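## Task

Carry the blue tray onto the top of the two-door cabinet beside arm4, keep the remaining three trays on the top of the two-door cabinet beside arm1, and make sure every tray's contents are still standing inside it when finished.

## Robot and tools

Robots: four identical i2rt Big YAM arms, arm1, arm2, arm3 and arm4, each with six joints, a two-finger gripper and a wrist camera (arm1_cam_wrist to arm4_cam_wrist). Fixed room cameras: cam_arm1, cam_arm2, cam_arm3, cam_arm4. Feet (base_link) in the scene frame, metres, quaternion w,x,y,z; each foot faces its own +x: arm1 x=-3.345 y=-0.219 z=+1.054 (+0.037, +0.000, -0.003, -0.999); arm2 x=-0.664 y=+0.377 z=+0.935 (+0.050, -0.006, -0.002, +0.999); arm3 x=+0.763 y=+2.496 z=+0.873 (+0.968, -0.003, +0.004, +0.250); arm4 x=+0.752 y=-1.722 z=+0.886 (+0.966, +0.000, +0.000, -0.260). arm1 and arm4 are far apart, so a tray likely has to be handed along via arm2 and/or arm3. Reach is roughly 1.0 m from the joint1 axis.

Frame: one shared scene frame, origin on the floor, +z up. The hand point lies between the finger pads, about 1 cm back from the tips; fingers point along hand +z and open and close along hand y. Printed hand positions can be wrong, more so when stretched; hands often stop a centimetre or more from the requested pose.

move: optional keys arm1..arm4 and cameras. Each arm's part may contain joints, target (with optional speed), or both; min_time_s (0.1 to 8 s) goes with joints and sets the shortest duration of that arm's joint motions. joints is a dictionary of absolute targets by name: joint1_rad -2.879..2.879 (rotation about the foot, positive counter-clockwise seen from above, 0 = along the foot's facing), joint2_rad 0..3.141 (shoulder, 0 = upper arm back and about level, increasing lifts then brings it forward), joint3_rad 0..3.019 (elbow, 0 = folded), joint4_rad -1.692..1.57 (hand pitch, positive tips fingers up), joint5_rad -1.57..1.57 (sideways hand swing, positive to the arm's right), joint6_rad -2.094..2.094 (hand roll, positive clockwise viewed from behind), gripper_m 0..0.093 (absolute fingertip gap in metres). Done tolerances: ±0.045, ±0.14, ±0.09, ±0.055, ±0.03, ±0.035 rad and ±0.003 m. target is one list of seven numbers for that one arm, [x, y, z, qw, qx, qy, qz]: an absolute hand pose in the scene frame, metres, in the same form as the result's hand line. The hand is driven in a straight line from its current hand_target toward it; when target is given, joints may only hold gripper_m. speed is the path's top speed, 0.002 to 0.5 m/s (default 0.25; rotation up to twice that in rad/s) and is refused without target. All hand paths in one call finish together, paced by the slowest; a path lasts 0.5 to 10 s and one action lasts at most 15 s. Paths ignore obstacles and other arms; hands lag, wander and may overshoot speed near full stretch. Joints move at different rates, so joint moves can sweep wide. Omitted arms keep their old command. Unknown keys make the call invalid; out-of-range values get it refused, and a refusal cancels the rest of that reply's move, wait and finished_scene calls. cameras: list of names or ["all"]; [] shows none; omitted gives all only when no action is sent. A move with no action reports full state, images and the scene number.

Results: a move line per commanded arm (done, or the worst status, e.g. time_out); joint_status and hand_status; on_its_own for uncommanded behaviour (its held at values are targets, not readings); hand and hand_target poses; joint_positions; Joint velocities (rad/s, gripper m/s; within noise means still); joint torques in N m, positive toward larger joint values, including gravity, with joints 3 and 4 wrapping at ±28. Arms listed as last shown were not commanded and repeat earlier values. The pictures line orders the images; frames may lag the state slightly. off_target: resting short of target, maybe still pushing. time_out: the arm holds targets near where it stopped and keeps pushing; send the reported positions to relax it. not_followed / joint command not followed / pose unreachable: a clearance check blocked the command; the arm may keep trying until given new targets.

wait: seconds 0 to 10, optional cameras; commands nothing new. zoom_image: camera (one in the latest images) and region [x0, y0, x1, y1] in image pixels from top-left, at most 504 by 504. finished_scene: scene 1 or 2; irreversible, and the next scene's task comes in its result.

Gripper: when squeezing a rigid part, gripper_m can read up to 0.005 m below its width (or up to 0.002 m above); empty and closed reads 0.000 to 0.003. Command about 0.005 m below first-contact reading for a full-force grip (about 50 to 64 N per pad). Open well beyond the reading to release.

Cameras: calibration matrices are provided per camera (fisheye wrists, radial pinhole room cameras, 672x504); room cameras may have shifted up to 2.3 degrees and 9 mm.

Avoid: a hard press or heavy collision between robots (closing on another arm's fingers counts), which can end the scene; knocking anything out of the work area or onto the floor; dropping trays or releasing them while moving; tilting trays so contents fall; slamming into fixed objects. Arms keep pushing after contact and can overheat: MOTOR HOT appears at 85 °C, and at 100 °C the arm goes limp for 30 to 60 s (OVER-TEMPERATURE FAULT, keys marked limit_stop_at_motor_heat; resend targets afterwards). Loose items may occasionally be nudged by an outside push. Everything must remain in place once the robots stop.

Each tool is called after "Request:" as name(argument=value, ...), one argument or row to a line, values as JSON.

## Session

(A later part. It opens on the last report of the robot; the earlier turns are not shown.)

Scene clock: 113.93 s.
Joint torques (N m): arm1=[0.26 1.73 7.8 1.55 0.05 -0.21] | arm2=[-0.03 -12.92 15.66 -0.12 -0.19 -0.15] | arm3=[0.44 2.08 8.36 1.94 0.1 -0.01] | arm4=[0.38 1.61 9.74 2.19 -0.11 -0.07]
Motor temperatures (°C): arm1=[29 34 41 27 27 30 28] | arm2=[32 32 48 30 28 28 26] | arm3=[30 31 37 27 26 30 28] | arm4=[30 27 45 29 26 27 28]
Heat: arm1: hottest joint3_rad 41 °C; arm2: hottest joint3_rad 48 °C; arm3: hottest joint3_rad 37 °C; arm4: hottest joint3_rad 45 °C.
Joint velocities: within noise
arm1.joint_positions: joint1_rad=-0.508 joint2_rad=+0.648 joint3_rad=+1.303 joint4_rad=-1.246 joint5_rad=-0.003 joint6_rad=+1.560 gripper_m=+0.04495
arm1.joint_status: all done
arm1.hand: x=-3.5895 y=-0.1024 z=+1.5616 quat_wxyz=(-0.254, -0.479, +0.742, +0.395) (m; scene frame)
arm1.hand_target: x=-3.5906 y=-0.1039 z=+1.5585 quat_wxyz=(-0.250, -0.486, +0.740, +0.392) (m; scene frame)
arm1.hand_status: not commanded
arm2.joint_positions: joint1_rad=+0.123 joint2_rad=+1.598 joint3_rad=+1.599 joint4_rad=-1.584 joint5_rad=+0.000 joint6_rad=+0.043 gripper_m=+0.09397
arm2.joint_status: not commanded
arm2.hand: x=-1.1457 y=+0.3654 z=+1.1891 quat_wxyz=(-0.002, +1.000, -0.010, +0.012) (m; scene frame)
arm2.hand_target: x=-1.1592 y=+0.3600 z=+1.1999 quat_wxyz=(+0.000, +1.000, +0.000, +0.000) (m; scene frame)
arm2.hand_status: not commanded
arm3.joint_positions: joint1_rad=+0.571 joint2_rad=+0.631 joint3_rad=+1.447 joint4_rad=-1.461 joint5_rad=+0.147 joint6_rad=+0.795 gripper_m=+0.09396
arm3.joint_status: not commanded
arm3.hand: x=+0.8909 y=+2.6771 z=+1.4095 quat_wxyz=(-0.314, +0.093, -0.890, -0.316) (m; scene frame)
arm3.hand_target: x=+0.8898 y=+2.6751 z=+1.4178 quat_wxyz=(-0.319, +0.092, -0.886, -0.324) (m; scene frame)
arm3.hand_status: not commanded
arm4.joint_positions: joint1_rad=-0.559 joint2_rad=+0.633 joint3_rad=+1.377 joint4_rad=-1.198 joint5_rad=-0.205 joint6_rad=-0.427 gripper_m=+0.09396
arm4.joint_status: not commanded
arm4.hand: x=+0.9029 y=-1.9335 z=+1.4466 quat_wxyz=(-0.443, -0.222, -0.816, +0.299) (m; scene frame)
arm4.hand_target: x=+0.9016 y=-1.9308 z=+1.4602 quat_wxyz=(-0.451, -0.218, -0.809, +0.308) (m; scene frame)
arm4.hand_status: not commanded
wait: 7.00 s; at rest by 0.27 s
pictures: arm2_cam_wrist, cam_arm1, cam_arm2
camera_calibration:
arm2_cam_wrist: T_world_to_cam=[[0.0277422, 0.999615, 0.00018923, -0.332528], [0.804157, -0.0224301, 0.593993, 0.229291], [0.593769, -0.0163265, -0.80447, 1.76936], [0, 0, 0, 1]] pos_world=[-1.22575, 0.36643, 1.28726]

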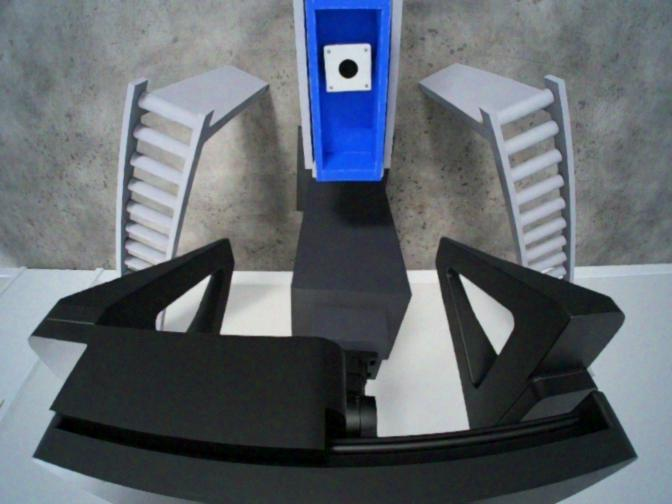

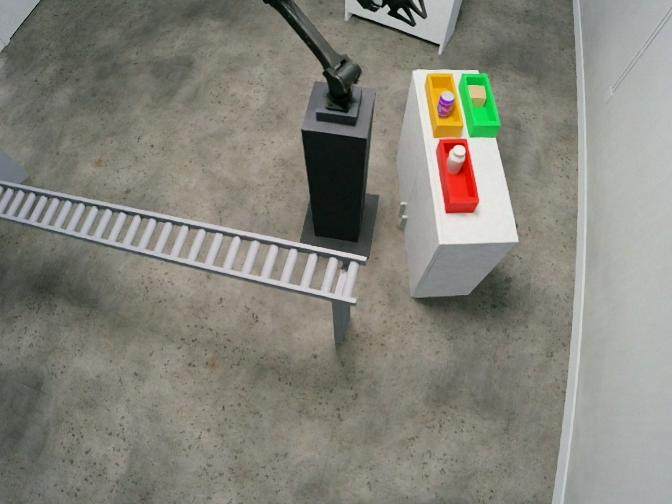

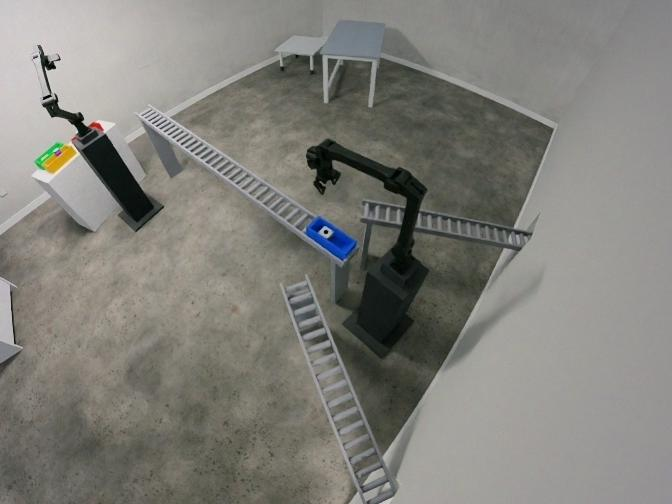

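Request:
move(
  arm2={"target":[-1.132,0.44,0.85,0,1,0,0],"speed":0.25,"joints":{"gripper_m":0.055}},
)

Request:
move(
  arm2={"target":[-1.128,0.442,0.775,0,1,0,0],"speed":0.12},
  arm4={"target":[1.06,-1.33,1.0,0,0.9636,-0.2672,0],"speed":0.3,"joints":{"gripper_m":0.055}},
  cameras=["arm2_cam_wrist"],
)

Scene clock: 124.20 s.
Joint torques (N m): arm1=[0.26 1.85 7.8 1.55 0.06 -0.21] | arm2=[-1.55 -13.68 7.13 0.75 -0.21 -0.14] | arm3=[0.38 2.08 8.46 1.92 0.1 -0.03] | arm4=[0.5 1.85 9.69 2.02 -0.07 -0.07]
Motor temperatures (°C): arm1=[29 33 41 27 27 30 27] | arm2=[32 32 49 30 28 28 26] | arm3=[30 31 37 27 26 30 28] | arm4=[30 27 45 29 26 27 28]
Heat: arm1: hottest joint3_rad 41 °C; arm2: hottest joint3_rad 49 °C; arm3: hottest joint3_rad 37 °C; arm4: hottest joint3_rad 45 °C.
move: arm2 off_target
Joint velocities: within noise
arm1, arm3, arm4: as last shown
arm2.joint_positions: joint1_rad=-0.024 joint2_rad=+1.916 joint3_rad=+1.078 joint4_rad=-0.704 joint5_rad=-0.002 joint6_rad=-0.123 gripper_m=+0.05512
arm2.joint_status: all done
arm2.hand: x=-1.1357 y=+0.4360 z=+0.8619 quat_wxyz=(-0.002, +1.000, -0.001, -0.008) (m; scene frame)
arm2.hand_target: x=-1.1316 y=+0.4399 z=+0.8502 quat_wxyz=(+0.000, +1.000, +0.000, +0.000) (m; scene frame)
arm2.hand_status: off_target (0.013 m and 1.0 deg from the pose sent, 0.347 m and 1.8 deg at the start)
pictures: none

Scene clock: 130.43 s.
Joint torques (N m): arm1=[0.26 1.85 7.82 1.54 0.06 -0.21] | arm2=[-1.55 -13.86 5 0.79 -0.22 -0.15] | arm3=[0.62 2.14 8.42 1.95 0.1 -0.02] | arm4=[2.32 -11.22 11.06 -0.34 -0.25 -0.25]
Motor temperatures (°C): arm1=[29 33 40 27 27 30 27] | arm2=[32 32 47 30 28 28 26] | arm3=[30 31 37 27 26 30 28] | arm4=[30 27 45 29 26 27 28]
Heat: arm1: hottest joint3_rad 40 °C; arm2: hottest joint3_rad 47 °C; arm3: hottest joint3_rad 37 °C; arm4: hottest joint3_rad 45 °C.
move: arm2 off_target; arm4 off_target
Joint velocities: within noise
arm1, arm3: as last shown
arm2.joint_positions: joint1_rad=-0.028 joint2_rad=+2.070 joint3_rad=+1.078 joint4_rad=-0.533 joint5_rad=-0.002 joint6_rad=-0.127 gripper_m=+0.05512
arm2.joint_status: not commanded
arm2.hand: x=-1.1412 y=+0.4386 z=+0.7927 quat_wxyz=(-0.003, +1.000, +0.000, -0.017) (m; scene frame)
arm2.hand_target: x=-1.1275 y=+0.4417 z=+0.7758 quat_wxyz=(+0.000, +1.000, +0.000, +0.000) (m; scene frame)
arm2.hand_status: off_target (0.022 m and 2.0 deg from the pose sent, 0.088 m and 1.0 deg at the start)
arm4.joint_positions: joint1_rad=+1.419 joint2_rad=+1.693 joint3_rad=+1.303 joint4_rad=-1.202 joint5_rad=+0.004 joint6_rad=-1.680 gripper_m=+0.05507
arm4.joint_status: all done
arm4.hand: x=+1.0559 y=-1.3464 z=+0.9904 quat_wxyz=(+0.011, +0.960, -0.281, -0.003) (m; scene frame)
arm4.hand_target: x=+1.0596 y=-1.3305 z=+1.0000 quat_wxyz=(+0.000, +0.964, -0.267, +0.000) (m; scene frame)
arm4.hand_status: off_target (0.019 m and 2.1 deg from the pose sent, 0.767 m and 179.5 deg at the start)
pictures: arm2_cam_wrist
camera_calibration:
arm2_cam_wrist: T_world_to_cam=[[0.00734801, 0.99997, 0.0024351, -0.43094], [0.83721, -0.00748364, 0.54683, 0.531248], [0.546831, -0.00197942, -0.83724, 1.4151], [0, 0, 0, 1]] pos_world=[-1.21542, 0.437704, 0.895329]

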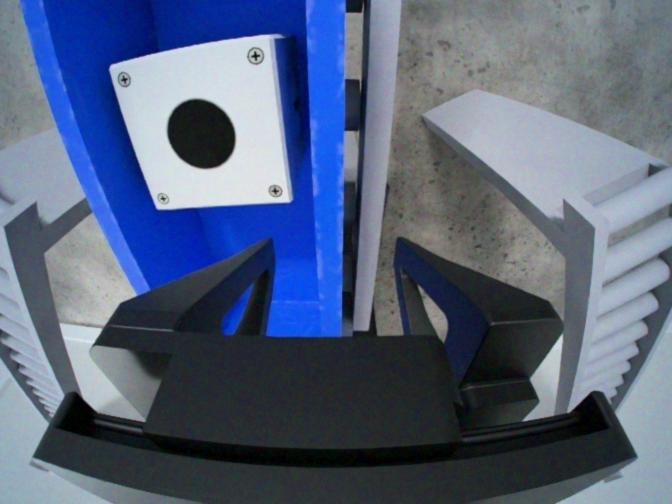

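Request:
move(
  arm2={"target":[-1.104,0.441,0.735,0,1,0,0],"speed":0.12,"joints":{"gripper_m":0.045}},
  cameras=["arm2_cam_wrist"],
)

Request:
move(
  arm2={"joints":{"gripper_m":0.004}},
)

Request:
move(
  arm2={"target":[-1.11,0.443,0.96,0,1,0,-0.03],"speed":0.15},
  cameras=["arm2_cam_wrist","cam_arm2"],
)

Request:
zoom_image(
  camera="cam_arm2",
  region=[240, 180, 420, 340],
)

Scene clock: 140.50 s.
Joint torques (N m): arm1=[0.26 1.79 7.8 1.55 0.06 -0.21] | arm2=[-1.73 -13.86 4.25 0.8 -0.2 -0.15] | arm3=[0.56 2.26 8.36 1.96 0.1 -0.01] | arm4=[1.9 -10.64 11.15 -0.34 -0.25 -0.24]
Motor temperatures (°C): arm1=[29 32 40 27 27 30 27] | arm2=[32 32 45 30 28 28 26] | arm3=[30 31 37 27 26 30 28] | arm4=[30 27 45 29 26 27 28]
Heat: arm1: hottest joint3_rad 40 °C; arm2: hottest joint3_rad 45 °C; arm3: hottest joint3_rad 37 °C; arm4: hottest joint3_rad 45 °C.
move: arm2 off_target
Joint velocities: within noise
arm1, arm3, arm4: as last shown
arm2.joint_positions: joint1_rad=-0.031 joint2_rad=+2.146 joint3_rad=+1.016 joint4_rad=-0.406 joint5_rad=-0.002 joint6_rad=-0.132 gripper_m=+0.04512
arm2.joint_status: all done
arm2.hand: x=-1.1146 y=+0.4368 z=+0.7483 quat_wxyz=(-0.003, +1.000, +0.001, -0.012) (m; scene frame)
arm2.hand_target: x=-1.1038 y=+0.4407 z=+0.7355 quat_wxyz=(+0.000, +1.000, +0.000, +0.000) (m; scene frame)
arm2.hand_status: off_target (0.018 m and 1.4 deg from the pose sent, 0.069 m and 2.0 deg at the start)
pictures: arm2_cam_wrist
camera_calibration:
arm2_cam_wrist: T_world_to_cam=[[0.00539477, 0.999984, 0.00143154, -0.430693], [0.831974, -0.00528259, 0.554789, 0.520514], [0.554788, -0.00180196, -0.83199, 1.36826], [0, 0, 0, 1]] pos_world=[-1.18982, 0.435902, 0.850218]

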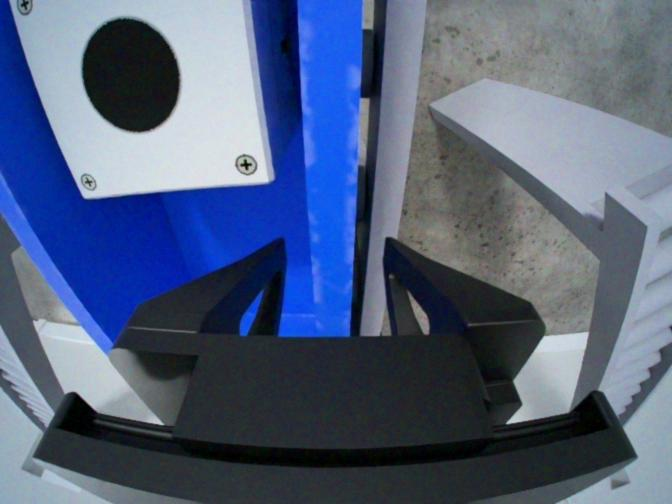

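Scene clock: 141.10 s.
Joint torques (N m): arm1=[0.21 1.79 7.8 1.55 0.06 -0.21] | arm2=[-1.73 -13.92 4.23 0.77 -0.2 -0.14] | arm3=[0.5 2.02 8.4 2.02 0.1 -0.02] | arm4=[2.08 -10.81 11.12 -0.25 -0.25 -0.25]
Motor temperatures (°C): arm1=[29 32 40 27 27 30 27] | arm2=[32 32 45 30 28 28 26] | arm3=[30 31 37 27 26 30 28] | arm4=[30 27 45 29 26 27 28]
Heat: arm1: hottest joint3_rad 40 °C; arm2: hottest joint3_rad 45 °C; arm3: hottest joint3_rad 37 °C; arm4: hottest joint3_rad 45 °C.
move: arm2 off_target
Joint velocities: within noise
arm1, arm3, arm4: as last shown
arm2.joint_positions: joint1_rad=-0.031 joint2_rad=+2.146 joint3_rad=+1.016 joint4_rad=-0.406 joint5_rad=-0.002 joint6_rad=-0.133 gripper_m=+0.01218
arm2.joint_status: gripper_m off_target (ended at +0.01221, target +0.00400)
arm2.hand: x=-1.1146 y=+0.4368 z=+0.7483 quat_wxyz=(-0.003, +1.000, +0.001, -0.012) (m; scene frame)
arm2.hand_target: x=-1.1038 y=+0.4407 z=+0.7355 quat_wxyz=(+0.000, +1.000, +0.000, +0.000) (m; scene frame)
arm2.hand_status: not commanded
pictures: none

Scene clock: 143.37 s.
Joint torques (N m): arm1=[0.26 1.85 7.8 1.55 0.06 -0.21] | arm2=[-1.79 -16.62 13.26 0.08 -0.57 -0.17] | arm3=[0.38 2.2 8.38 1.88 0.09 -0.02] | arm4=[1.79 -11.63 10.99 -0.27 -0.28 -0.28]
Motor temperatures (°C): arm1=[29 32 40 27 27 30 27] | arm2=[32 33 45 30 28 28 26] | arm3=[30 31 37 27 26 30 28] | arm4=[30 27 45 29 26 27 28]
Heat: arm1: hottest joint3_rad 40 °C; arm2: hottest joint3_rad 45 °C; arm3: hottest joint3_rad 37 °C; arm4: hottest joint3_rad 45 °C.
move: arm2 off_target
Joint velocities: within noise
arm1, arm3, arm4: as last shown
arm2.joint_positions: joint1_rad=-0.039 joint2_rad=+1.696 joint3_rad=+0.972 joint4_rad=-0.869 joint5_rad=-0.002 joint6_rad=-0.139 gripper_m=+0.01218
arm2.joint_status: not commanded
arm2.hand: x=-1.0768 y=+0.4346 z=+0.9275 quat_wxyz=(+0.001, +1.000, +0.000, +0.017) (m; scene frame)
arm2.hand_target: x=-1.1081 y=+0.4429 z=+0.9608 quat_wxyz=(-0.001, +1.000, +0.000, -0.030) (m; scene frame)
arm2.hand_status: off_target (0.047 m and 5.4 deg from the pose sent, 0.212 m and 2.1 deg at the start)
pictures: arm2_cam_wrist, cam_arm2
camera_calibration:
arm2_cam_wrist: T_world_to_cam=[[0.00771148, 0.999955, -0.00549248, -0.42003], [0.798739, -0.00285492, 0.601671, 0.309292], [0.601628, -0.00902683, -0.798725, 1.51911], [0, 0, 0, 1]] pos_world=[-1.15774, 0.434607, 1.02495]

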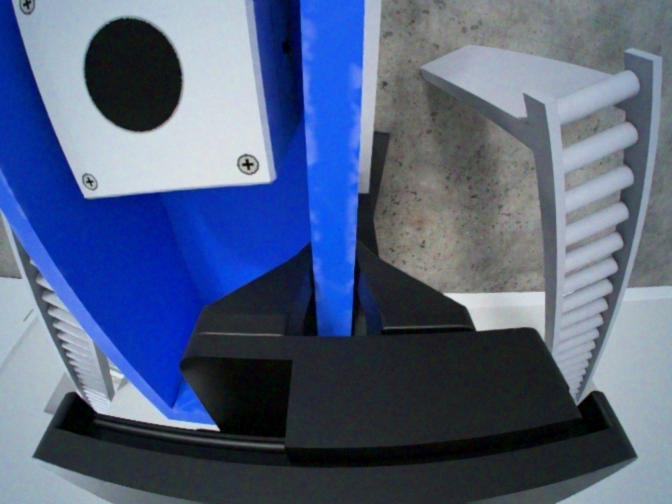

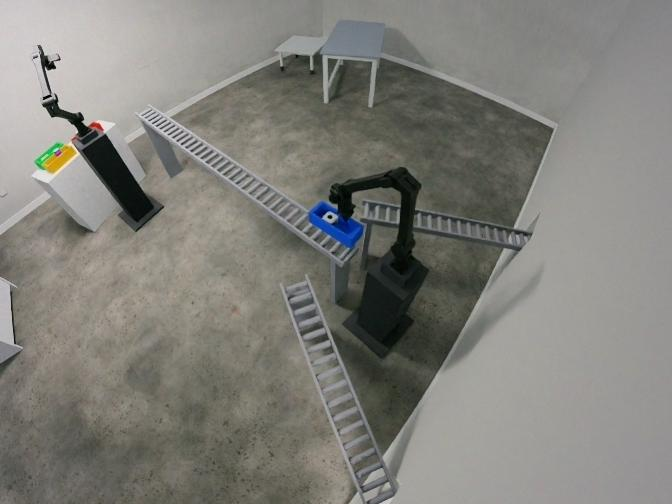

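Scaled by 2.800 from the camera's 672x504 image, which has a finer 960x720 frame.

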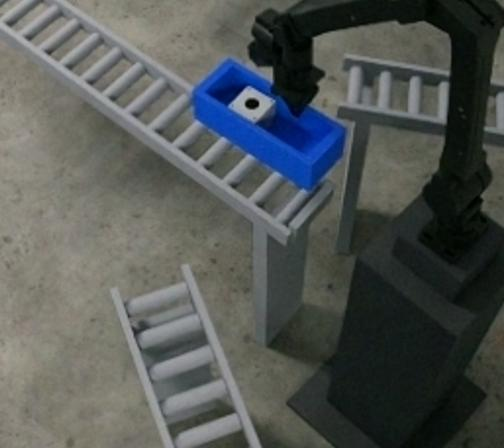

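Request:
move(
  arm2={"target":[-0.945,-0.02,0.98,0.02,0.963,-0.267,-0.01],"speed":0.22},
)

Request:
move(
  arm2={"target":[-0.932,-0.062,0.80,0.03,0.963,-0.267,-0.01],"speed":0.15},
  cameras=["arm2_cam_wrist","cam_arm2"],
)

Request:
zoom_image(
  camera="cam_arm2",
  region=[270, 250, 360, 360],
)

Scene clock: 154.17 s.
Joint torques (N m): arm1=[0.26 1.79 7.8 1.55 0.06 -0.21] | arm2=[-0.62 -14.1 15.61 -0.01 0.5 0.08] | arm3=[0.5 2.02 8.42 1.91 0.1 -0.01] | arm4=[1.73 -11.52 11.17 -0.14 -0.31 -0.26]
Motor temperatures (°C): arm1=[29 31 39 27 27 30 27] | arm2=[32 33 47 30 28 28 27] | arm3=[30 31 37 27 26 30 28] | arm4=[30 28 45 29 26 27 28]
Heat: arm1: hottest joint3_rad 39 °C; arm2: hottest joint3_rad 47 °C; arm3: hottest joint3_rad 37 °C; arm4: hottest joint3_rad 45 °C.
move: arm2 off_target
Joint velocities: within noise
arm1, arm3, arm4: as last shown
arm2.joint_positions: joint1_rad=+1.060 joint2_rad=+1.714 joint3_rad=+1.095 joint4_rad=-0.970 joint5_rad=+0.002 joint6_rad=+1.489 gripper_m=+0.01218
arm2.joint_status: not commanded
arm2.hand: x=-0.9224 y=+0.0090 z=+0.9570 quat_wxyz=(-0.012, +0.965, -0.261, +0.007) (m; scene frame)
arm2.hand_target: x=-0.9437 y=-0.0182 z=+0.9812 quat_wxyz=(+0.021, +0.963, -0.267, -0.010) (m; scene frame)
arm2.hand_status: off_target (0.043 m and 4.3 deg from the pose sent, 0.476 m and 31.2 deg at the start)
pictures: none

Scene clock: 156.37 s.
Joint torques (N m): arm1=[0.26 1.79 7.8 1.55 0.06 -0.21] | arm2=[0.38 -17.38 10.55 0.83 0.4 0.1] | arm3=[0.56 2.26 8.39 1.96 0.11 0] | arm4=[2.02 -11.22 11.07 -0.1 -0.29 -0.26]
Motor temperatures (°C): arm1=[29 31 39 27 27 30 27] | arm2=[32 33 47 30 28 28 27] | arm3=[30 31 38 27 26 30 28] | arm4=[30 28 45 29 26 27 28]
Heat: arm1: hottest joint3_rad 39 °C; arm2: hottest joint3_rad 47 °C; arm3: hottest joint3_rad 38 °C; arm4: hottest joint3_rad 45 °C.
move: arm2 off_target
Joint velocities: within noise
arm1, arm3, arm4: as last shown
arm2.joint_positions: joint1_rad=+1.113 joint2_rad=+2.097 joint3_rad=+1.107 joint4_rad=-0.579 joint5_rad=+0.002 joint6_rad=+1.554 gripper_m=+0.01218
arm2.joint_status: not commanded
arm2.hand: x=-0.9170 y=-0.0302 z=+0.7875 quat_wxyz=(-0.003, +0.964, -0.267, +0.004) (m; scene frame)
arm2.hand_target: x=-0.9312 y=-0.0609 z=+0.8015 quat_wxyz=(+0.030, +0.963, -0.267, -0.010) (m; scene frame)
arm2.hand_status: off_target (0.037 m and 4.1 deg from the pose sent, 0.173 m and 5.3 deg at the start)
pictures: arm2_cam_wrist, cam_arm2
camera_calibration:
arm2_cam_wrist: T_world_to_cam=[[0.520989, 0.853558, 0.00307789, 0.502244], [0.694716, -0.426126, 0.579471, 0.173887], [0.495923, -0.29976, -0.814987, 1.21399], [0, 0, 0, 1]] pos_world=[-0.984514, 0.00931015, 0.88708]

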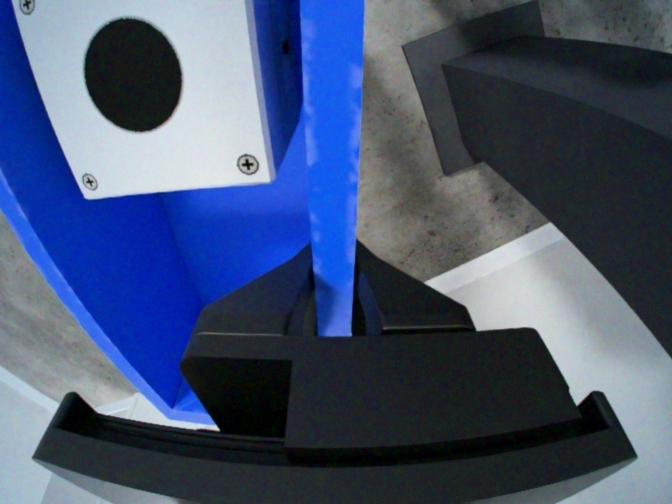

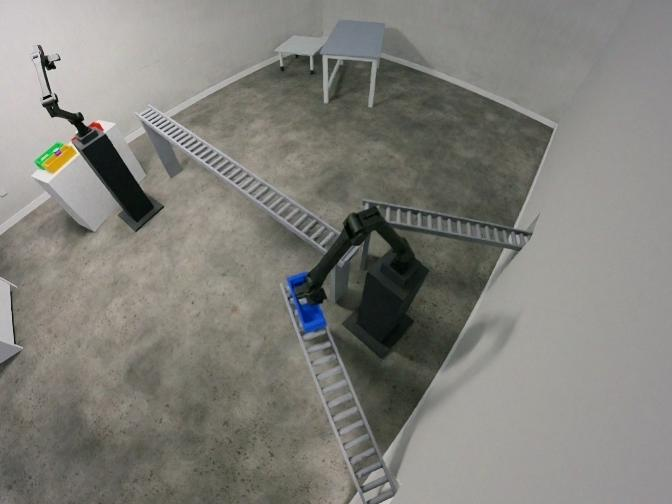

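Scaled by 4.582 from the camera's 672x504 image, which has a finer 960x720 frame.

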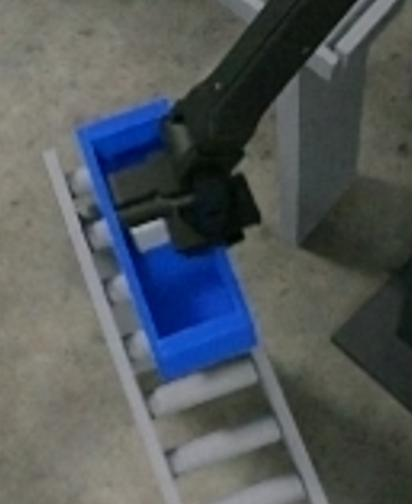

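Request:
move(
  arm2={"target":[-0.939,-0.068,0.75,0.025,0.963,-0.267,-0.01],"speed":0.1},
  cameras=["arm2_cam_wrist","cam_arm2"],
)

Request:
zoom_image(
  camera="cam_arm2",
  region=[270, 260, 350, 360],
)

Scene clock: 162.43 s.
Joint torques (N m): arm1=[0.26 1.79 7.82 1.55 0.06 -0.21] | arm2=[-0.15 -17.9 9.65 0.83 0.44 0.03] | arm3=[0.56 2.26 8.43 1.96 0.1 -0.03] | arm4=[1.44 -11.34 11.06 -0.16 -0.27 -0.29]
Motor temperatures (°C): arm1=[29 31 39 27 27 30 27] | arm2=[32 33 47 30 28 28 28] | arm3=[30 31 38 27 26 30 28] | arm4=[30 28 45 29 26 27 28]
Heat: arm1: hottest joint3_rad 39 °C; arm2: hottest joint3_rad 47 °C; arm3: hottest joint3_rad 38 °C; arm4: hottest joint3_rad 45 °C.
move: arm2 off_target
Joint velocities: within noise
arm1.joint_positions: joint1_rad=-0.508 joint2_rad=+0.648 joint3_rad=+1.303 joint4_rad=-1.246 joint5_rad=-0.003 joint6_rad=+1.560 gripper_m=+0.04495
arm1.joint_status: not commanded
arm1.hand: x=-3.5895 y=-0.1024 z=+1.5616 quat_wxyz=(-0.254, -0.479, +0.742, +0.395) (m; scene frame)
arm1.hand_target: x=-3.5906 y=-0.1039 z=+1.5585 quat_wxyz=(-0.250, -0.486, +0.740, +0.392) (m; scene frame)
arm1.hand_status: not commanded
arm2.joint_positions: joint1_rad=+1.113 joint2_rad=+2.220 joint3_rad=+1.162 joint4_rad=-0.514 joint5_rad=+0.004 joint6_rad=+1.555 gripper_m=+0.01218
arm2.joint_status: not commanded
arm2.hand: x=-0.9227 y=-0.0396 z=+0.7413 quat_wxyz=(-0.004, +0.964, -0.267, +0.003) (m; scene frame)
arm2.hand_target: x=-0.9384 y=-0.0671 z=+0.7515 quat_wxyz=(+0.025, +0.963, -0.267, -0.010) (m; scene frame)
arm2.hand_status: off_target (0.034 m and 3.7 deg from the pose sent, 0.058 m and 3.5 deg at the start)
arm3.joint_positions: joint1_rad=+0.571 joint2_rad=+0.631 joint3_rad=+1.447 joint4_rad=-1.461 joint5_rad=+0.147 joint6_rad=+0.795 gripper_m=+0.09396
arm3.joint_status: not commanded
arm3.hand: x=+0.8909 y=+2.6771 z=+1.4095 quat_wxyz=(-0.314, +0.093, -0.890, -0.316) (m; scene frame)
arm3.hand_target: x=+0.8898 y=+2.6751 z=+1.4178 quat_wxyz=(-0.319, +0.092, -0.886, -0.324) (m; scene frame)
arm3.hand_status: not commanded
arm4: as last shown
pictures: arm2_cam_wrist, cam_arm2
camera_calibration:
arm2_cam_wrist: T_world_to_cam=[[0.521299, 0.853357, 0.00540099, 0.511902], [0.694785, -0.428089, 0.577939, 0.201768], [0.495501, -0.297527, -0.816062, 1.17694], [0, 0, 0, 1]] pos_world=[-0.990214, -0.000290203, 0.841081]

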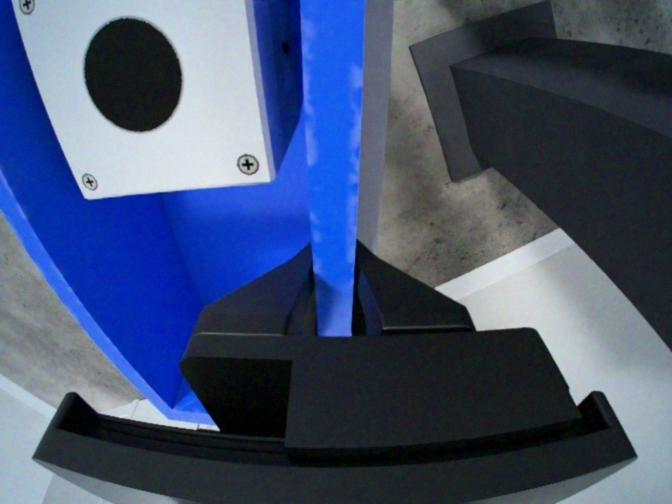

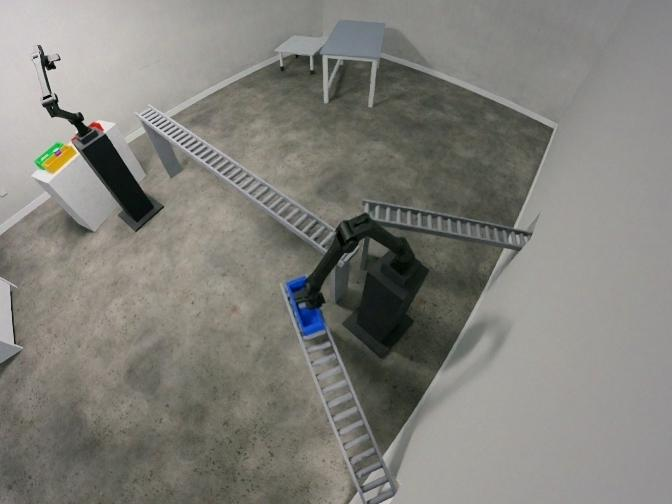

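Scaled by 5.040 from the camera's 672x504 image, which has a finer 960x720 frame.

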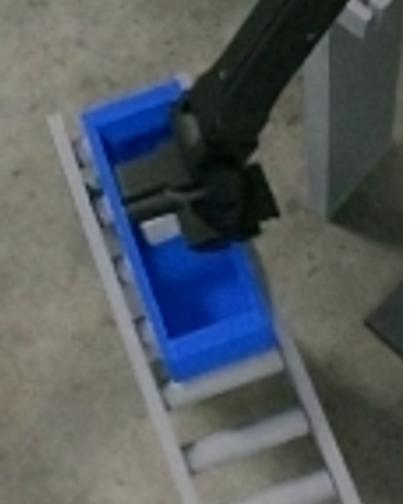

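Request:
move(
  arm2={"target":[-0.938,-0.064,0.715,0.02,0.963,-0.267,-0.01],"speed":0.08},
)

Request:
move(
  arm2={"target":[-0.937,-0.06,0.69,0.015,0.963,-0.267,-0.005],"speed":0.08},
  cameras=["arm2_cam_wrist","cam_arm2"],
)

Request:
zoom_image(
  camera="cam_arm2",
  region=[270, 260, 350, 360],
)

Scene clock: 168.00 s.
Joint torques (N m): arm1=[0.26 1.79 7.8 1.55 0.05 -0.21] | arm2=[-0.32 -14.21 8.83 1.18 -0.1 -0.06] | arm3=[0.62 2.08 8.42 1.92 0.1 -0.02] | arm4=[1.73 -11.28 11.03 -0.35 -0.25 -0.26]
Motor temperatures (°C): arm1=[29 31 39 27 27 30 27] | arm2=[32 34 47 30 28 28 28] | arm3=[30 31 38 27 26 30 28] | arm4=[30 28 45 29 26 27 28]
Heat: arm1: hottest joint3_rad 39 °C; arm2: hottest joint3_rad 47 °C; arm3: hottest joint3_rad 38 °C; arm4: hottest joint3_rad 45 °C.
move: arm2 off_target
Joint velocities: within noise
arm1, arm3, arm4: as last shown
arm2.joint_positions: joint1_rad=+1.113 joint2_rad=+2.253 joint3_rad=+1.188 joint4_rad=-0.466 joint5_rad=+0.019 joint6_rad=+1.560 gripper_m=+0.01218
arm2.joint_status: not commanded
arm2.hand: x=-0.9333 y=-0.0518 z=+0.7303 quat_wxyz=(+0.013, +0.963, -0.270, -0.010) (m; scene frame)
arm2.hand_target: x=-0.9376 y=-0.0632 z=+0.7157 quat_wxyz=(+0.020, +0.963, -0.267, -0.010) (m; scene frame)
arm2.hand_status: off_target (0.020 m and 0.8 deg from the pose sent, 0.039 m and 3.1 deg at the start)
pictures: none

Scene clock: 169.03 s.
Joint torques (N m): arm1=[0.26 1.79 7.8 1.55 0.06 -0.21] | arm2=[-0.73 -10.11 9.35 2.48 -0.3 -0.11] | arm3=[0.5 2.14 8.38 1.96 0.1 -0.02] | arm4=[1.73 -11.16 11.12 -0.23 -0.26 -0.23]
Motor temperatures (°C): arm1=[29 31 39 27 27 30 27] | arm2=[32 34 46 30 28 28 28] | arm3=[30 31 38 27 26 30 28] | arm4=[30 28 45 29 26 27 28]
Heat: arm1: hottest joint3_rad 39 °C; arm2: hottest joint3_rad 46 °C; arm3: hottest joint3_rad 38 °C; arm4: hottest joint3_rad 45 °C.
move: arm2 off_target
Joint velocities: within noise
arm1, arm3: as last shown
arm2.joint_positions: joint1_rad=+1.114 joint2_rad=+2.256 joint3_rad=+1.188 joint4_rad=-0.464 joint5_rad=+0.017 joint6_rad=+1.560 gripper_m=+0.01218
arm2.joint_status: not commanded
arm2.hand: x=-0.9328 y=-0.0520 z=+0.7292 quat_wxyz=(+0.013, +0.963, -0.270, -0.009) (m; scene frame)
arm2.hand_target: x=-0.9352 y=-0.0571 z=+0.6929 quat_wxyz=(+0.015, +0.964, -0.267, -0.005) (m; scene frame)
arm2.hand_status: off_target (0.040 m and 0.5 deg from the pose sent, 0.041 m and 0.7 deg at the start)
arm4.joint_positions: joint1_rad=+1.419 joint2_rad=+1.693 joint3_rad=+1.303 joint4_rad=-1.202 joint5_rad=+0.004 joint6_rad=-1.680 gripper_m=+0.05507
arm4.joint_status: not commanded
arm4.hand: x=+1.0559 y=-1.3464 z=+0.9904 quat_wxyz=(+0.011, +0.960, -0.281, -0.003) (m; scene frame)
arm4.hand_target: x=+1.0596 y=-1.3305 z=+1.0000 quat_wxyz=(+0.000, +0.964, -0.267, +0.000) (m; scene frame)
arm4.hand_status: not commanded
pictures: arm2_cam_wrist, cam_arm2
camera_calibration:
arm2_cam_wrist: T_world_to_cam=[[0.525145, 0.850305, -0.0347084, 0.560551], [0.711091, -0.41603, 0.566806, 0.234461], [0.467518, -0.322336, -0.82312, 1.14607], [0, 0, 0, 1]] pos_world=[-0.996903, -0.0096754, 0.829918]

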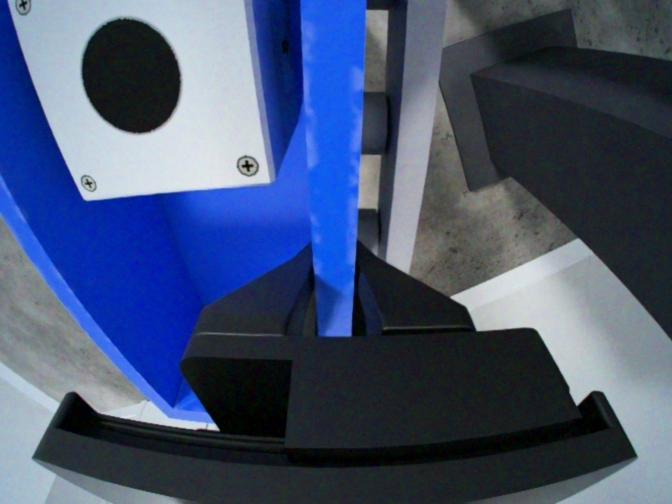

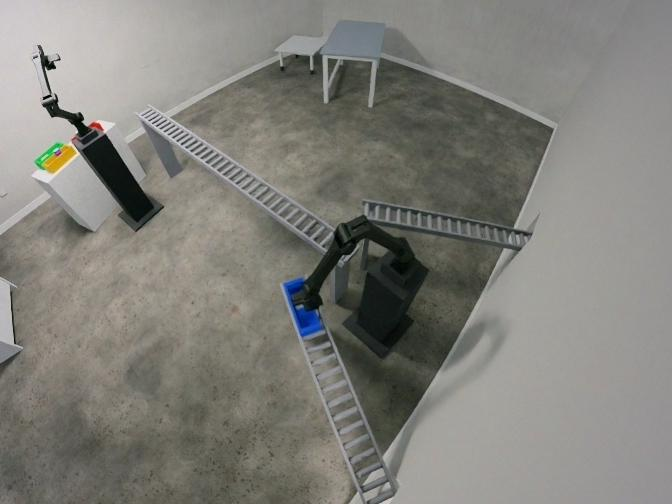

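Scaled by 5.040 from the camera's 672x504 image, which has a finer 960x720 frame.

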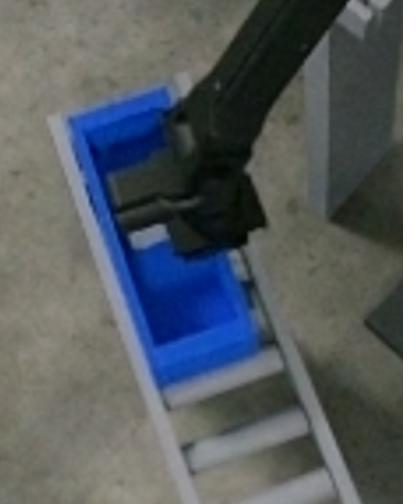

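Request:
move(
  arm2={"target":[-0.930,-0.044,0.722,0.015,0.964,-0.266,-0.005],"speed":0.08},
  cameras=["cam_arm2"],
)

Request:
zoom_image(
  camera="cam_arm2",
  region=[270, 260, 350, 360],
)

Scene clock: 175.60 s.
Joint torques (N m): arm1=[0.26 1.79 7.8 1.55 0.06 -0.21] | arm2=[-1.03 -17.32 3.85 1.14 -0.3 -0.18] | arm3=[0.5 2.02 8.35 1.96 0.09 -0.01] | arm4=[1.96 -10.81 10.93 -0.34 -0.28 -0.29]
Motor temperatures (°C): arm1=[29 31 39 27 27 30 27] | arm2=[32 33 45 30 28 28 28] | arm3=[30 31 38 27 26 30 28] | arm4=[30 28 45 28 26 27 28]
Heat: arm1: hottest joint3_rad 39 °C; arm2: hottest joint3_rad 45 °C; arm3: hottest joint3_rad 38 °C; arm4: hottest joint3_rad 45 °C.
move: arm2 off_target
Joint velocities: within noise
arm1, arm3, arm4: as last shown
arm2.joint_positions: joint1_rad=+1.114 joint2_rad=+2.252 joint3_rad=+1.180 joint4_rad=-0.453 joint5_rad=+0.017 joint6_rad=+1.559 gripper_m=+0.01218
arm2.joint_status: not commanded
arm2.hand: x=-0.9326 y=-0.0517 z=+0.7298 quat_wxyz=(+0.017, +0.963, -0.269, -0.010) (m; scene frame)
arm2.hand_target: x=-0.9299 y=-0.0440 z=+0.7222 quat_wxyz=(+0.015, +0.964, -0.266, -0.005) (m; scene frame)
arm2.hand_status: off_target (0.011 m and 0.7 deg from the pose sent, 0.011 m and 0.6 deg at the start)
pictures: cam_arm2

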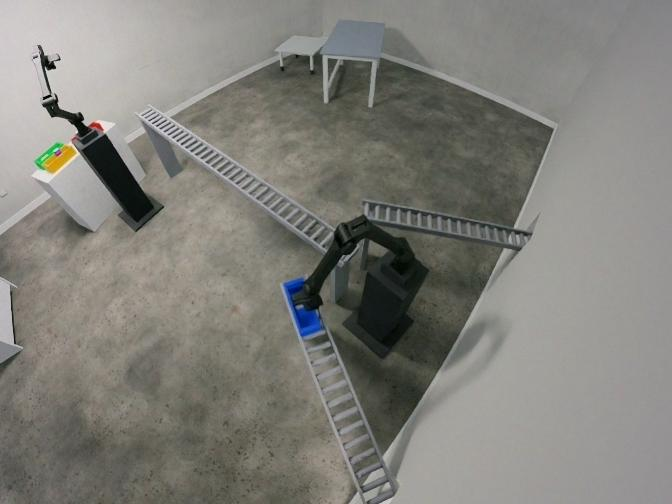

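Scaled by 5.040 from the camera's 672x504 image, which has a finer 960x720 frame.

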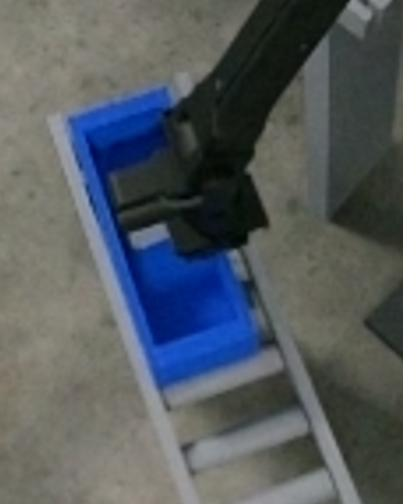

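Request:
move(
  arm2={"target":[-0.921,-0.030,0.735,0.012,0.964,-0.266,-0.003],"speed":0.08},
  cameras=["cam_arm2"],
)

Request:
zoom_image(
  camera="cam_arm2",
  region=[270, 260, 350, 360],
)

Scene clock: 180.47 s.
Joint torques (N m): arm1=[0.26 1.79 7.8 1.55 0.06 -0.21] | arm2=[-1.03 -18.9 3.49 0.31 -0.35 0.05] | arm3=[0.44 2.08 8.39 1.95 0.1 -0.01] | arm4=[1.9 -10.87 11.07 -0.23 -0.29 -0.21]
Motor temperatures (°C): arm1=[29 31 39 27 27 30 27] | arm2=[32 34 44 30 28 28 28] | arm3=[30 31 38 27 26 30 28] | arm4=[30 28 45 28 26 27 28]
Heat: arm1: hottest joint3_rad 39 °C; arm2: hottest joint3_rad 44 °C; arm3: hottest joint3_rad 38 °C; arm4: hottest joint3_rad 45 °C.
move: arm2 done
Joint velocities: within noise
arm1, arm3, arm4: as last shown
arm2.joint_positions: joint1_rad=+1.114 joint2_rad=+2.230 joint3_rad=+1.124 joint4_rad=-0.435 joint5_rad=+0.016 joint6_rad=+1.538 gripper_m=+0.01218
arm2.joint_status: not commanded
arm2.hand: x=-0.9211 y=-0.0335 z=+0.7299 quat_wxyz=(+0.009, +0.966, -0.259, -0.007) (m; scene frame)
arm2.hand_target: x=-0.9210 y=-0.0300 z=+0.7349 quat_wxyz=(+0.012, +0.964, -0.266, -0.003) (m; scene frame)
arm2.hand_status: done (0.006 m and 1.0 deg from the pose sent, 0.025 m and 1.0 deg at the start)
pictures: cam_arm2

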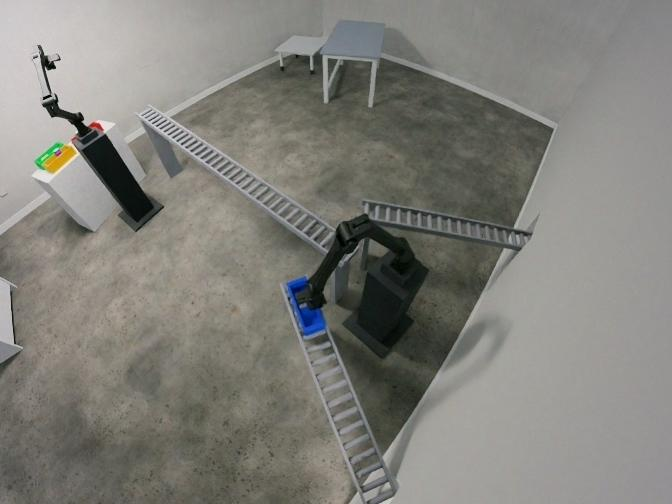

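Scaled by 5.040 from the camera's 672x504 image, which has a finer 960x720 frame.

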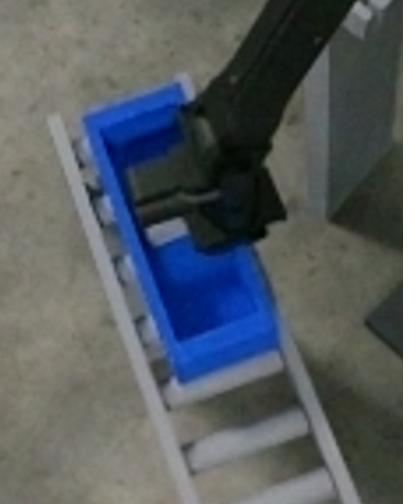

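Request:
move(
  arm2={"target":[-0.929,-0.051,0.726,0.015,0.964,-0.267,-0.005],"speed":0.08},
  cameras=["cam_arm2"],
)

Request:
zoom_image(
  camera="cam_arm2",
  region=[270, 260, 350, 360],
)

Scene clock: 185.50 s.
Joint torques (N m): arm1=[0.26 1.79 7.8 1.55 0.06 -0.21] | arm2=[-0.38 -15.56 8.53 -0.03 -0.22 -0.02] | arm3=[0.5 2.02 8.38 1.92 0.11 -0.01] | arm4=[1.2 -11.4 10.92 -0.21 -0.27 -0.24]
Motor temperatures (°C): arm1=[29 30 39 27 27 30 27] | arm2=[32 34 43 30 28 28 28] | arm3=[30 31 38 27 26 30 28] | arm4=[30 28 45 28 26 27 28]
Heat: arm1: hottest joint3_rad 39 °C; arm2: hottest joint3_rad 43 °C; arm3: hottest joint3_rad 38 °C; arm4: hottest joint3_rad 45 °C.
move: arm2 off_target
Joint velocities: within noise
arm1, arm3, arm4: as last shown
arm2.joint_positions: joint1_rad=+1.114 joint2_rad=+2.234 joint3_rad=+1.140 joint4_rad=-0.444 joint5_rad=+0.015 joint6_rad=+1.556 gripper_m=+0.01218
arm2.joint_status: not commanded
arm2.hand: x=-0.9242 y=-0.0387 z=+0.7308 quat_wxyz=(+0.011, +0.963, -0.268, -0.007) (m; scene frame)
arm2.hand_target: x=-0.9288 y=-0.0507 z=+0.7263 quat_wxyz=(+0.015, +0.964, -0.267, -0.005) (m; scene frame)
arm2.hand_status: off_target (0.014 m and 0.6 deg from the pose sent, 0.020 m and 1.2 deg at the start)
pictures: cam_arm2

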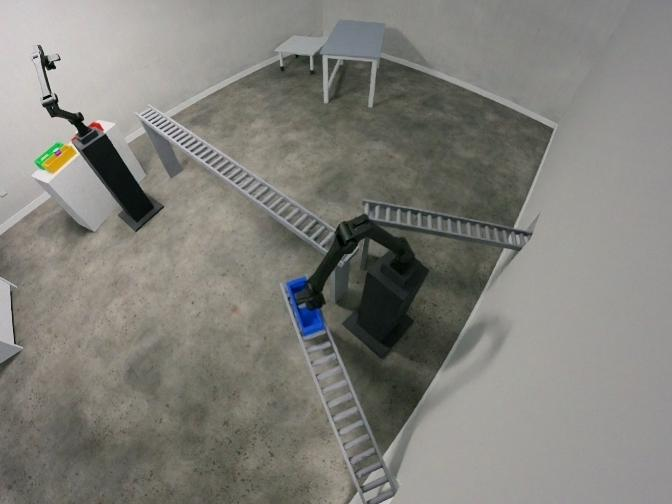

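Scaled by 5.040 from the camera's 672x504 image, which has a finer 960x720 frame.

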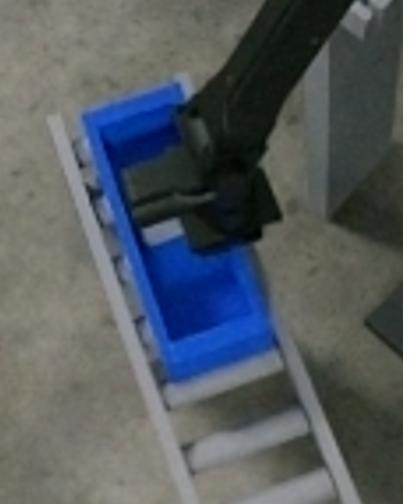

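Good. Release while retreating.

Request:
move(
  arm2={"target":[-0.93,-0.045,0.95,0.02,0.963,-0.267,-0.01],"speed":0.2,"joints":{"gripper_m":0.045}},
  cameras=["cam_arm2"],
)

Request:
move(
  arm2={"joints":{"joint2_rad":0.65,"joint3_rad":1.3},"min_time_s":4},
)

Request:
wait(
  seconds=4,
  cameras=["arm4_cam_wrist","cam_arm4","cam_arm2"],
)

Scene clock: 191.27 s.
Joint torques (N m): arm1=[0.26 1.79 7.8 1.55 0.06 -0.21] | arm2=[-0.56 -15.56 12.46 -0.14 0.17 -0.05] | arm3=[0.5 2.02 8.44 1.99 0.1 -0.01] | arm4=[2.14 -11.05 11.02 -0.18 -0.32 -0.32]
Motor temperatures (°C): arm1=[29 30 39 27 27 30 27] | arm2=[32 34 43 30 28 28 28] | arm3=[30 31 38 27 26 30 28] | arm4=[30 28 46 28 26 27 28]
Heat: arm1: hottest joint3_rad 39 °C; arm2: hottest joint3_rad 43 °C; arm3: hottest joint3_rad 38 °C; arm4: hottest joint3_rad 46 °C.
move: arm2 off_target
Joint velocities: within noise
arm1, arm3, arm4: as last shown
arm2.joint_positions: joint1_rad=+1.114 joint2_rad=+1.795 joint3_rad=+1.141 joint4_rad=-0.902 joint5_rad=+0.013 joint6_rad=+1.556 gripper_m=+0.04491
arm2.joint_status: all done
arm2.hand: x=-0.9193 y=-0.0285 z=+0.9354 quat_wxyz=(+0.002, +0.963, -0.268, -0.003) (m; scene frame)
arm2.hand_target: x=-0.9296 y=-0.0445 z=+0.9503 quat_wxyz=(+0.020, +0.963, -0.267, -0.010) (m; scene frame)
arm2.hand_status: off_target (0.024 m and 2.2 deg from the pose sent, 0.219 m and 1.1 deg at the start)
pictures: cam_arm2

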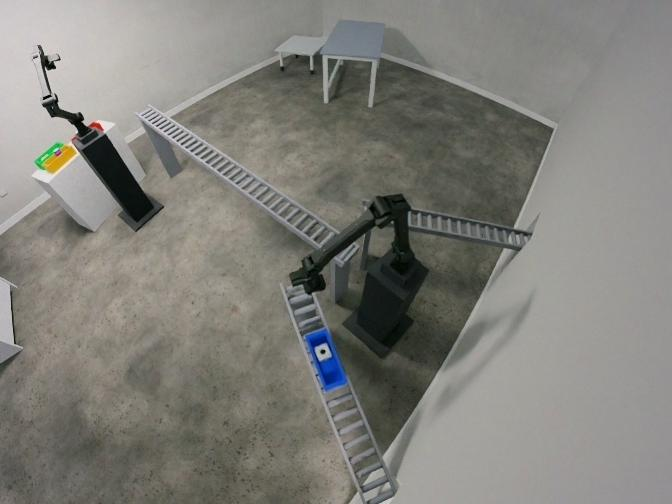

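Scene clock: 195.73 s.
Joint torques (N m): arm1=[0.26 1.79 7.8 1.55 0.06 -0.21] | arm2=[-0.62 0.67 15.25 1.81 0.11 -0.14] | arm3=[0.5 2.14 8.43 1.92 0.1 -0.02] | arm4=[1.9 -11.22 11.19 -0.1 -0.25 -0.25]
Motor temperatures (°C): arm1=[29 30 38 27 27 30 27] | arm2=[32 34 45 30 28 28 28] | arm3=[30 31 38 27 26 30 28] | arm4=[30 28 46 28 26 27 28]
Heat: arm1: hottest joint3_rad 38 °C; arm2: hottest joint3_rad 45 °C; arm3: hottest joint3_rad 38 °C; arm4: hottest joint3_rad 46 °C.
move: arm2 done
Joint velocities: within noise
arm1, arm3, arm4: as last shown
arm2.joint_positions: joint1_rad=+1.114 joint2_rad=+0.651 joint3_rad=+1.253 joint4_rad=-0.902 joint5_rad=+0.013 joint6_rad=+1.556 gripper_m=+0.04491
arm2.joint_status: all done
arm2.hand: x=-0.8382 y=+0.1105 z=+1.4894 quat_wxyz=(+0.565, +0.776, -0.222, -0.168) (m; scene frame)
arm2.hand_target: x=-0.8344 y=+0.1175 z=+1.5137 quat_wxyz=(+0.581, +0.765, -0.219, -0.174) (m; scene frame)
arm2.hand_status: not commanded
pictures: none

Scene clock: 199.73 s.
Joint torques (N m): arm1=[0.26 1.79 7.8 1.55 0.06 -0.21] | arm2=[-0.62 0.73 15.23 1.83 0.11 -0.14] | arm3=[0.5 2.08 8.46 1.95 0.1 -0.01] | arm4=[1.9 -10.23 11.17 -0.17 -0.27 -0.25]
Motor temperatures (°C): arm1=[29 30 38 27 27 30 27] | arm2=[32 33 47 30 28 28 28] | arm3=[30 31 38 27 26 30 28] | arm4=[30 28 46 28 26 27 28]
Heat: arm1: hottest joint3_rad 38 °C; arm2: hottest joint3_rad 47 °C; arm3: hottest joint3_rad 38 °C; arm4: hottest joint3_rad 46 °C.
Joint velocities: within noise
arm1.joint_positions: joint1_rad=-0.508 joint2_rad=+0.648 joint3_rad=+1.303 joint4_rad=-1.246 joint5_rad=-0.003 joint6_rad=+1.560 gripper_m=+0.04495
arm1.joint_status: not commanded
arm1.hand: x=-3.5895 y=-0.1024 z=+1.5616 quat_wxyz=(-0.254, -0.479, +0.742, +0.395) (m; scene frame)
arm1.hand_target: x=-3.5906 y=-0.1039 z=+1.5585 quat_wxyz=(-0.250, -0.486, +0.740, +0.392) (m; scene frame)
arm1.hand_status: not commanded
arm2.joint_positions: joint1_rad=+1.114 joint2_rad=+0.651 joint3_rad=+1.253 joint4_rad=-0.902 joint5_rad=+0.013 joint6_rad=+1.556 gripper_m=+0.04491
arm2.joint_status: all done
arm2.hand: x=-0.8382 y=+0.1105 z=+1.4894 quat_wxyz=(+0.565, +0.776, -0.222, -0.168) (m; scene frame)
arm2.hand_target: x=-0.8344 y=+0.1175 z=+1.5137 quat_wxyz=(+0.581, +0.765, -0.219, -0.174) (m; scene frame)
arm2.hand_status: not commanded
arm3.joint_positions: joint1_rad=+0.571 joint2_rad=+0.631 joint3_rad=+1.447 joint4_rad=-1.461 joint5_rad=+0.147 joint6_rad=+0.795 gripper_m=+0.09396
arm3.joint_status: not commanded
arm3.hand: x=+0.8909 y=+2.6771 z=+1.4095 quat_wxyz=(-0.314, +0.093, -0.890, -0.316) (m; scene frame)
arm3.hand_target: x=+0.8898 y=+2.6751 z=+1.4178 quat_wxyz=(-0.319, +0.092, -0.886, -0.324) (m; scene frame)
arm3.hand_status: not commanded
arm4.joint_positions: joint1_rad=+1.419 joint2_rad=+1.693 joint3_rad=+1.303 joint4_rad=-1.202 joint5_rad=+0.004 joint6_rad=-1.680 gripper_m=+0.05507
arm4.joint_status: not commanded
arm4.hand: x=+1.0559 y=-1.3464 z=+0.9904 quat_wxyz=(+0.011, +0.960, -0.281, -0.003) (m; scene frame)
arm4.hand_target: x=+1.0596 y=-1.3305 z=+1.0000 quat_wxyz=(+0.000, +0.964, -0.267, +0.000) (m; scene frame)
arm4.hand_status: not commanded
wait: 4.00 s; at rest by 0.27 s
pictures: arm4_cam_wrist, cam_arm2, cam_arm4
camera_calibration:
arm4_cam_wrist: T_world_to_cam=[[0.537777, 0.842892, -0.0181256, 0.58554], [0.670122, -0.414304, 0.615864, -1.87651], [0.511597, -0.343344, -0.787644, -0.0956209], [0, 0, 0, 1]] pos_world=[0.991523, -1.30383, 1.09097]

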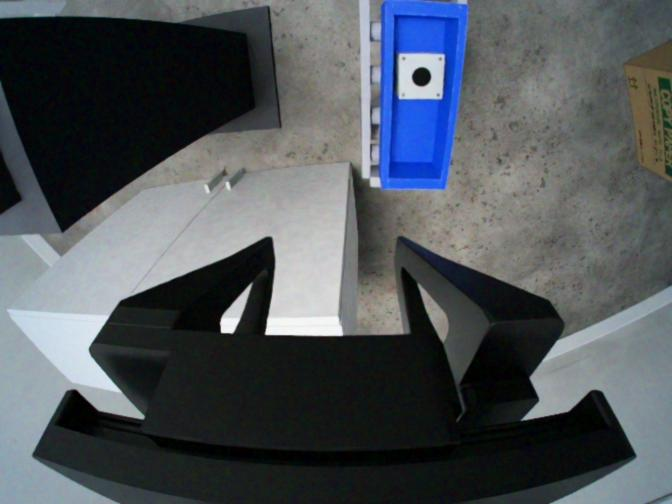

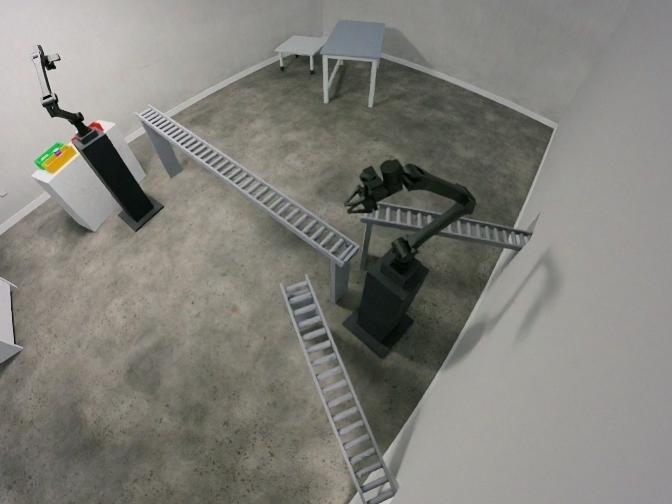

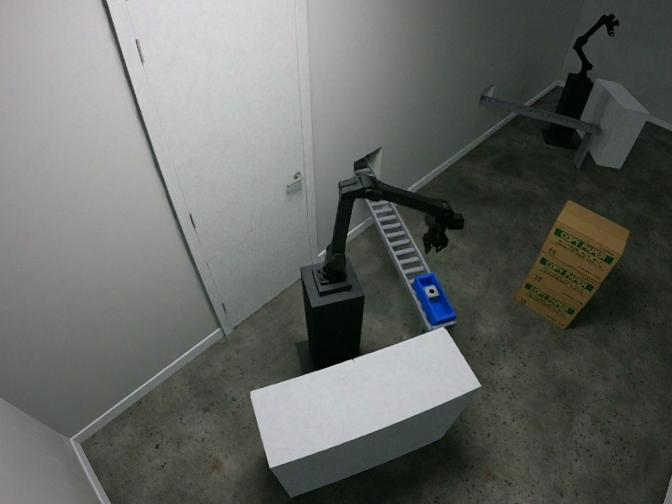

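Request:
move(
  arm4={"target":[1.14,-1.303,0.64,0,0.9659,-0.2588,0],"speed":0.2},
  cameras=["arm4_cam_wrist","cam_arm4"],
)

Scene clock: 208.50 s.
Joint torques (N m): arm1=[0.26 1.73 7.82 1.55 0.05 -0.21] | arm2=[-0.67 0.67 15.21 1.8 0.1 -0.14] | arm3=[0.56 2.02 8.42 1.91 0.1 -0.01] | arm4=[-0.15 -15.85 6.52 0.5 -0.26 -0.28]
Motor temperatures (°C): arm1=[29 30 38 27 27 30 27] | arm2=[32 33 51 30 28 28 27] | arm3=[30 31 38 27 26 30 28] | arm4=[30 29 46 28 26 27 28]
Heat: arm1: hottest joint3_rad 38 °C; arm2: hottest joint3_rad 51 °C; arm3: hottest joint3_rad 38 °C; arm4: hottest joint3_rad 46 °C.
move: arm4 off_target
Joint velocities: within noise
arm1, arm2, arm3: as last shown
arm4.joint_positions: joint1_rad=+1.364 joint2_rad=+2.442 joint3_rad=+1.450 joint4_rad=-0.602 joint5_rad=+0.004 joint6_rad=-1.780 gripper_m=+0.05507
arm4.joint_status: not commanded
arm4.hand: x=+1.1259 y=-1.3079 z=+0.6406 quat_wxyz=(+0.011, +0.966, -0.259, -0.004) (m; scene frame)
arm4.hand_target: x=+1.1400 y=-1.3032 z=+0.6404 quat_wxyz=(+0.000, +0.966, -0.259, +0.000) (m; scene frame)
arm4.hand_status: off_target (0.015 m and 1.4 deg from the pose sent, 0.363 m and 2.9 deg at the start)
pictures: arm4_cam_wrist, cam_arm4
camera_calibration:
arm4_cam_wrist: T_world_to_cam=[[0.499637, 0.866003, -0.0200424, 0.583565], [0.689859, -0.383805, 0.613831, -1.67308], [0.523887, -0.320519, -0.789183, -0.376853], [0, 0, 0, 1]] pos_world=[1.06005, -1.26829, 0.741279]

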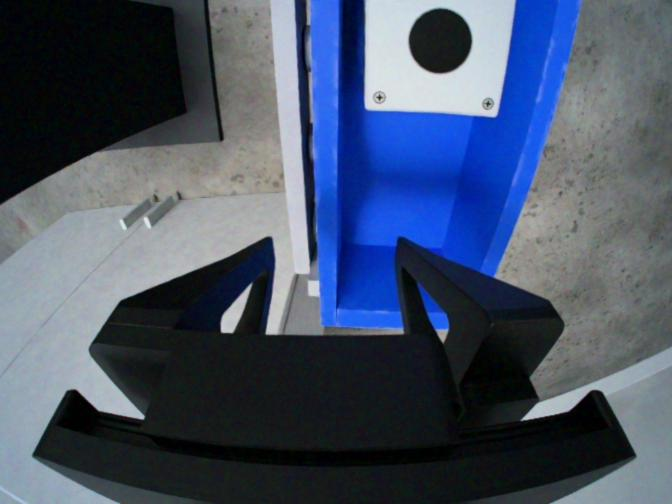

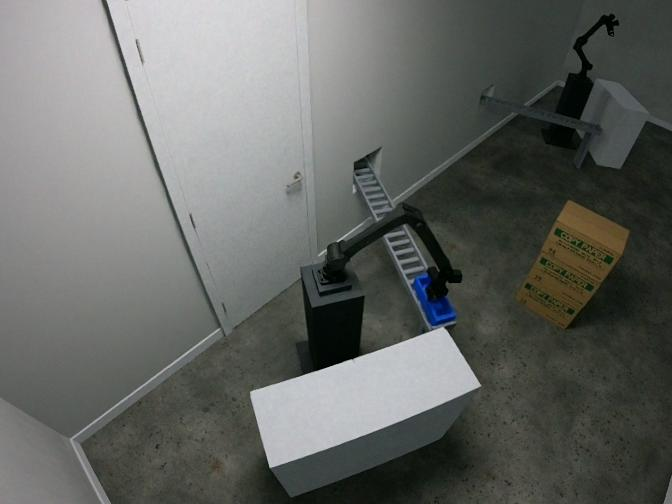

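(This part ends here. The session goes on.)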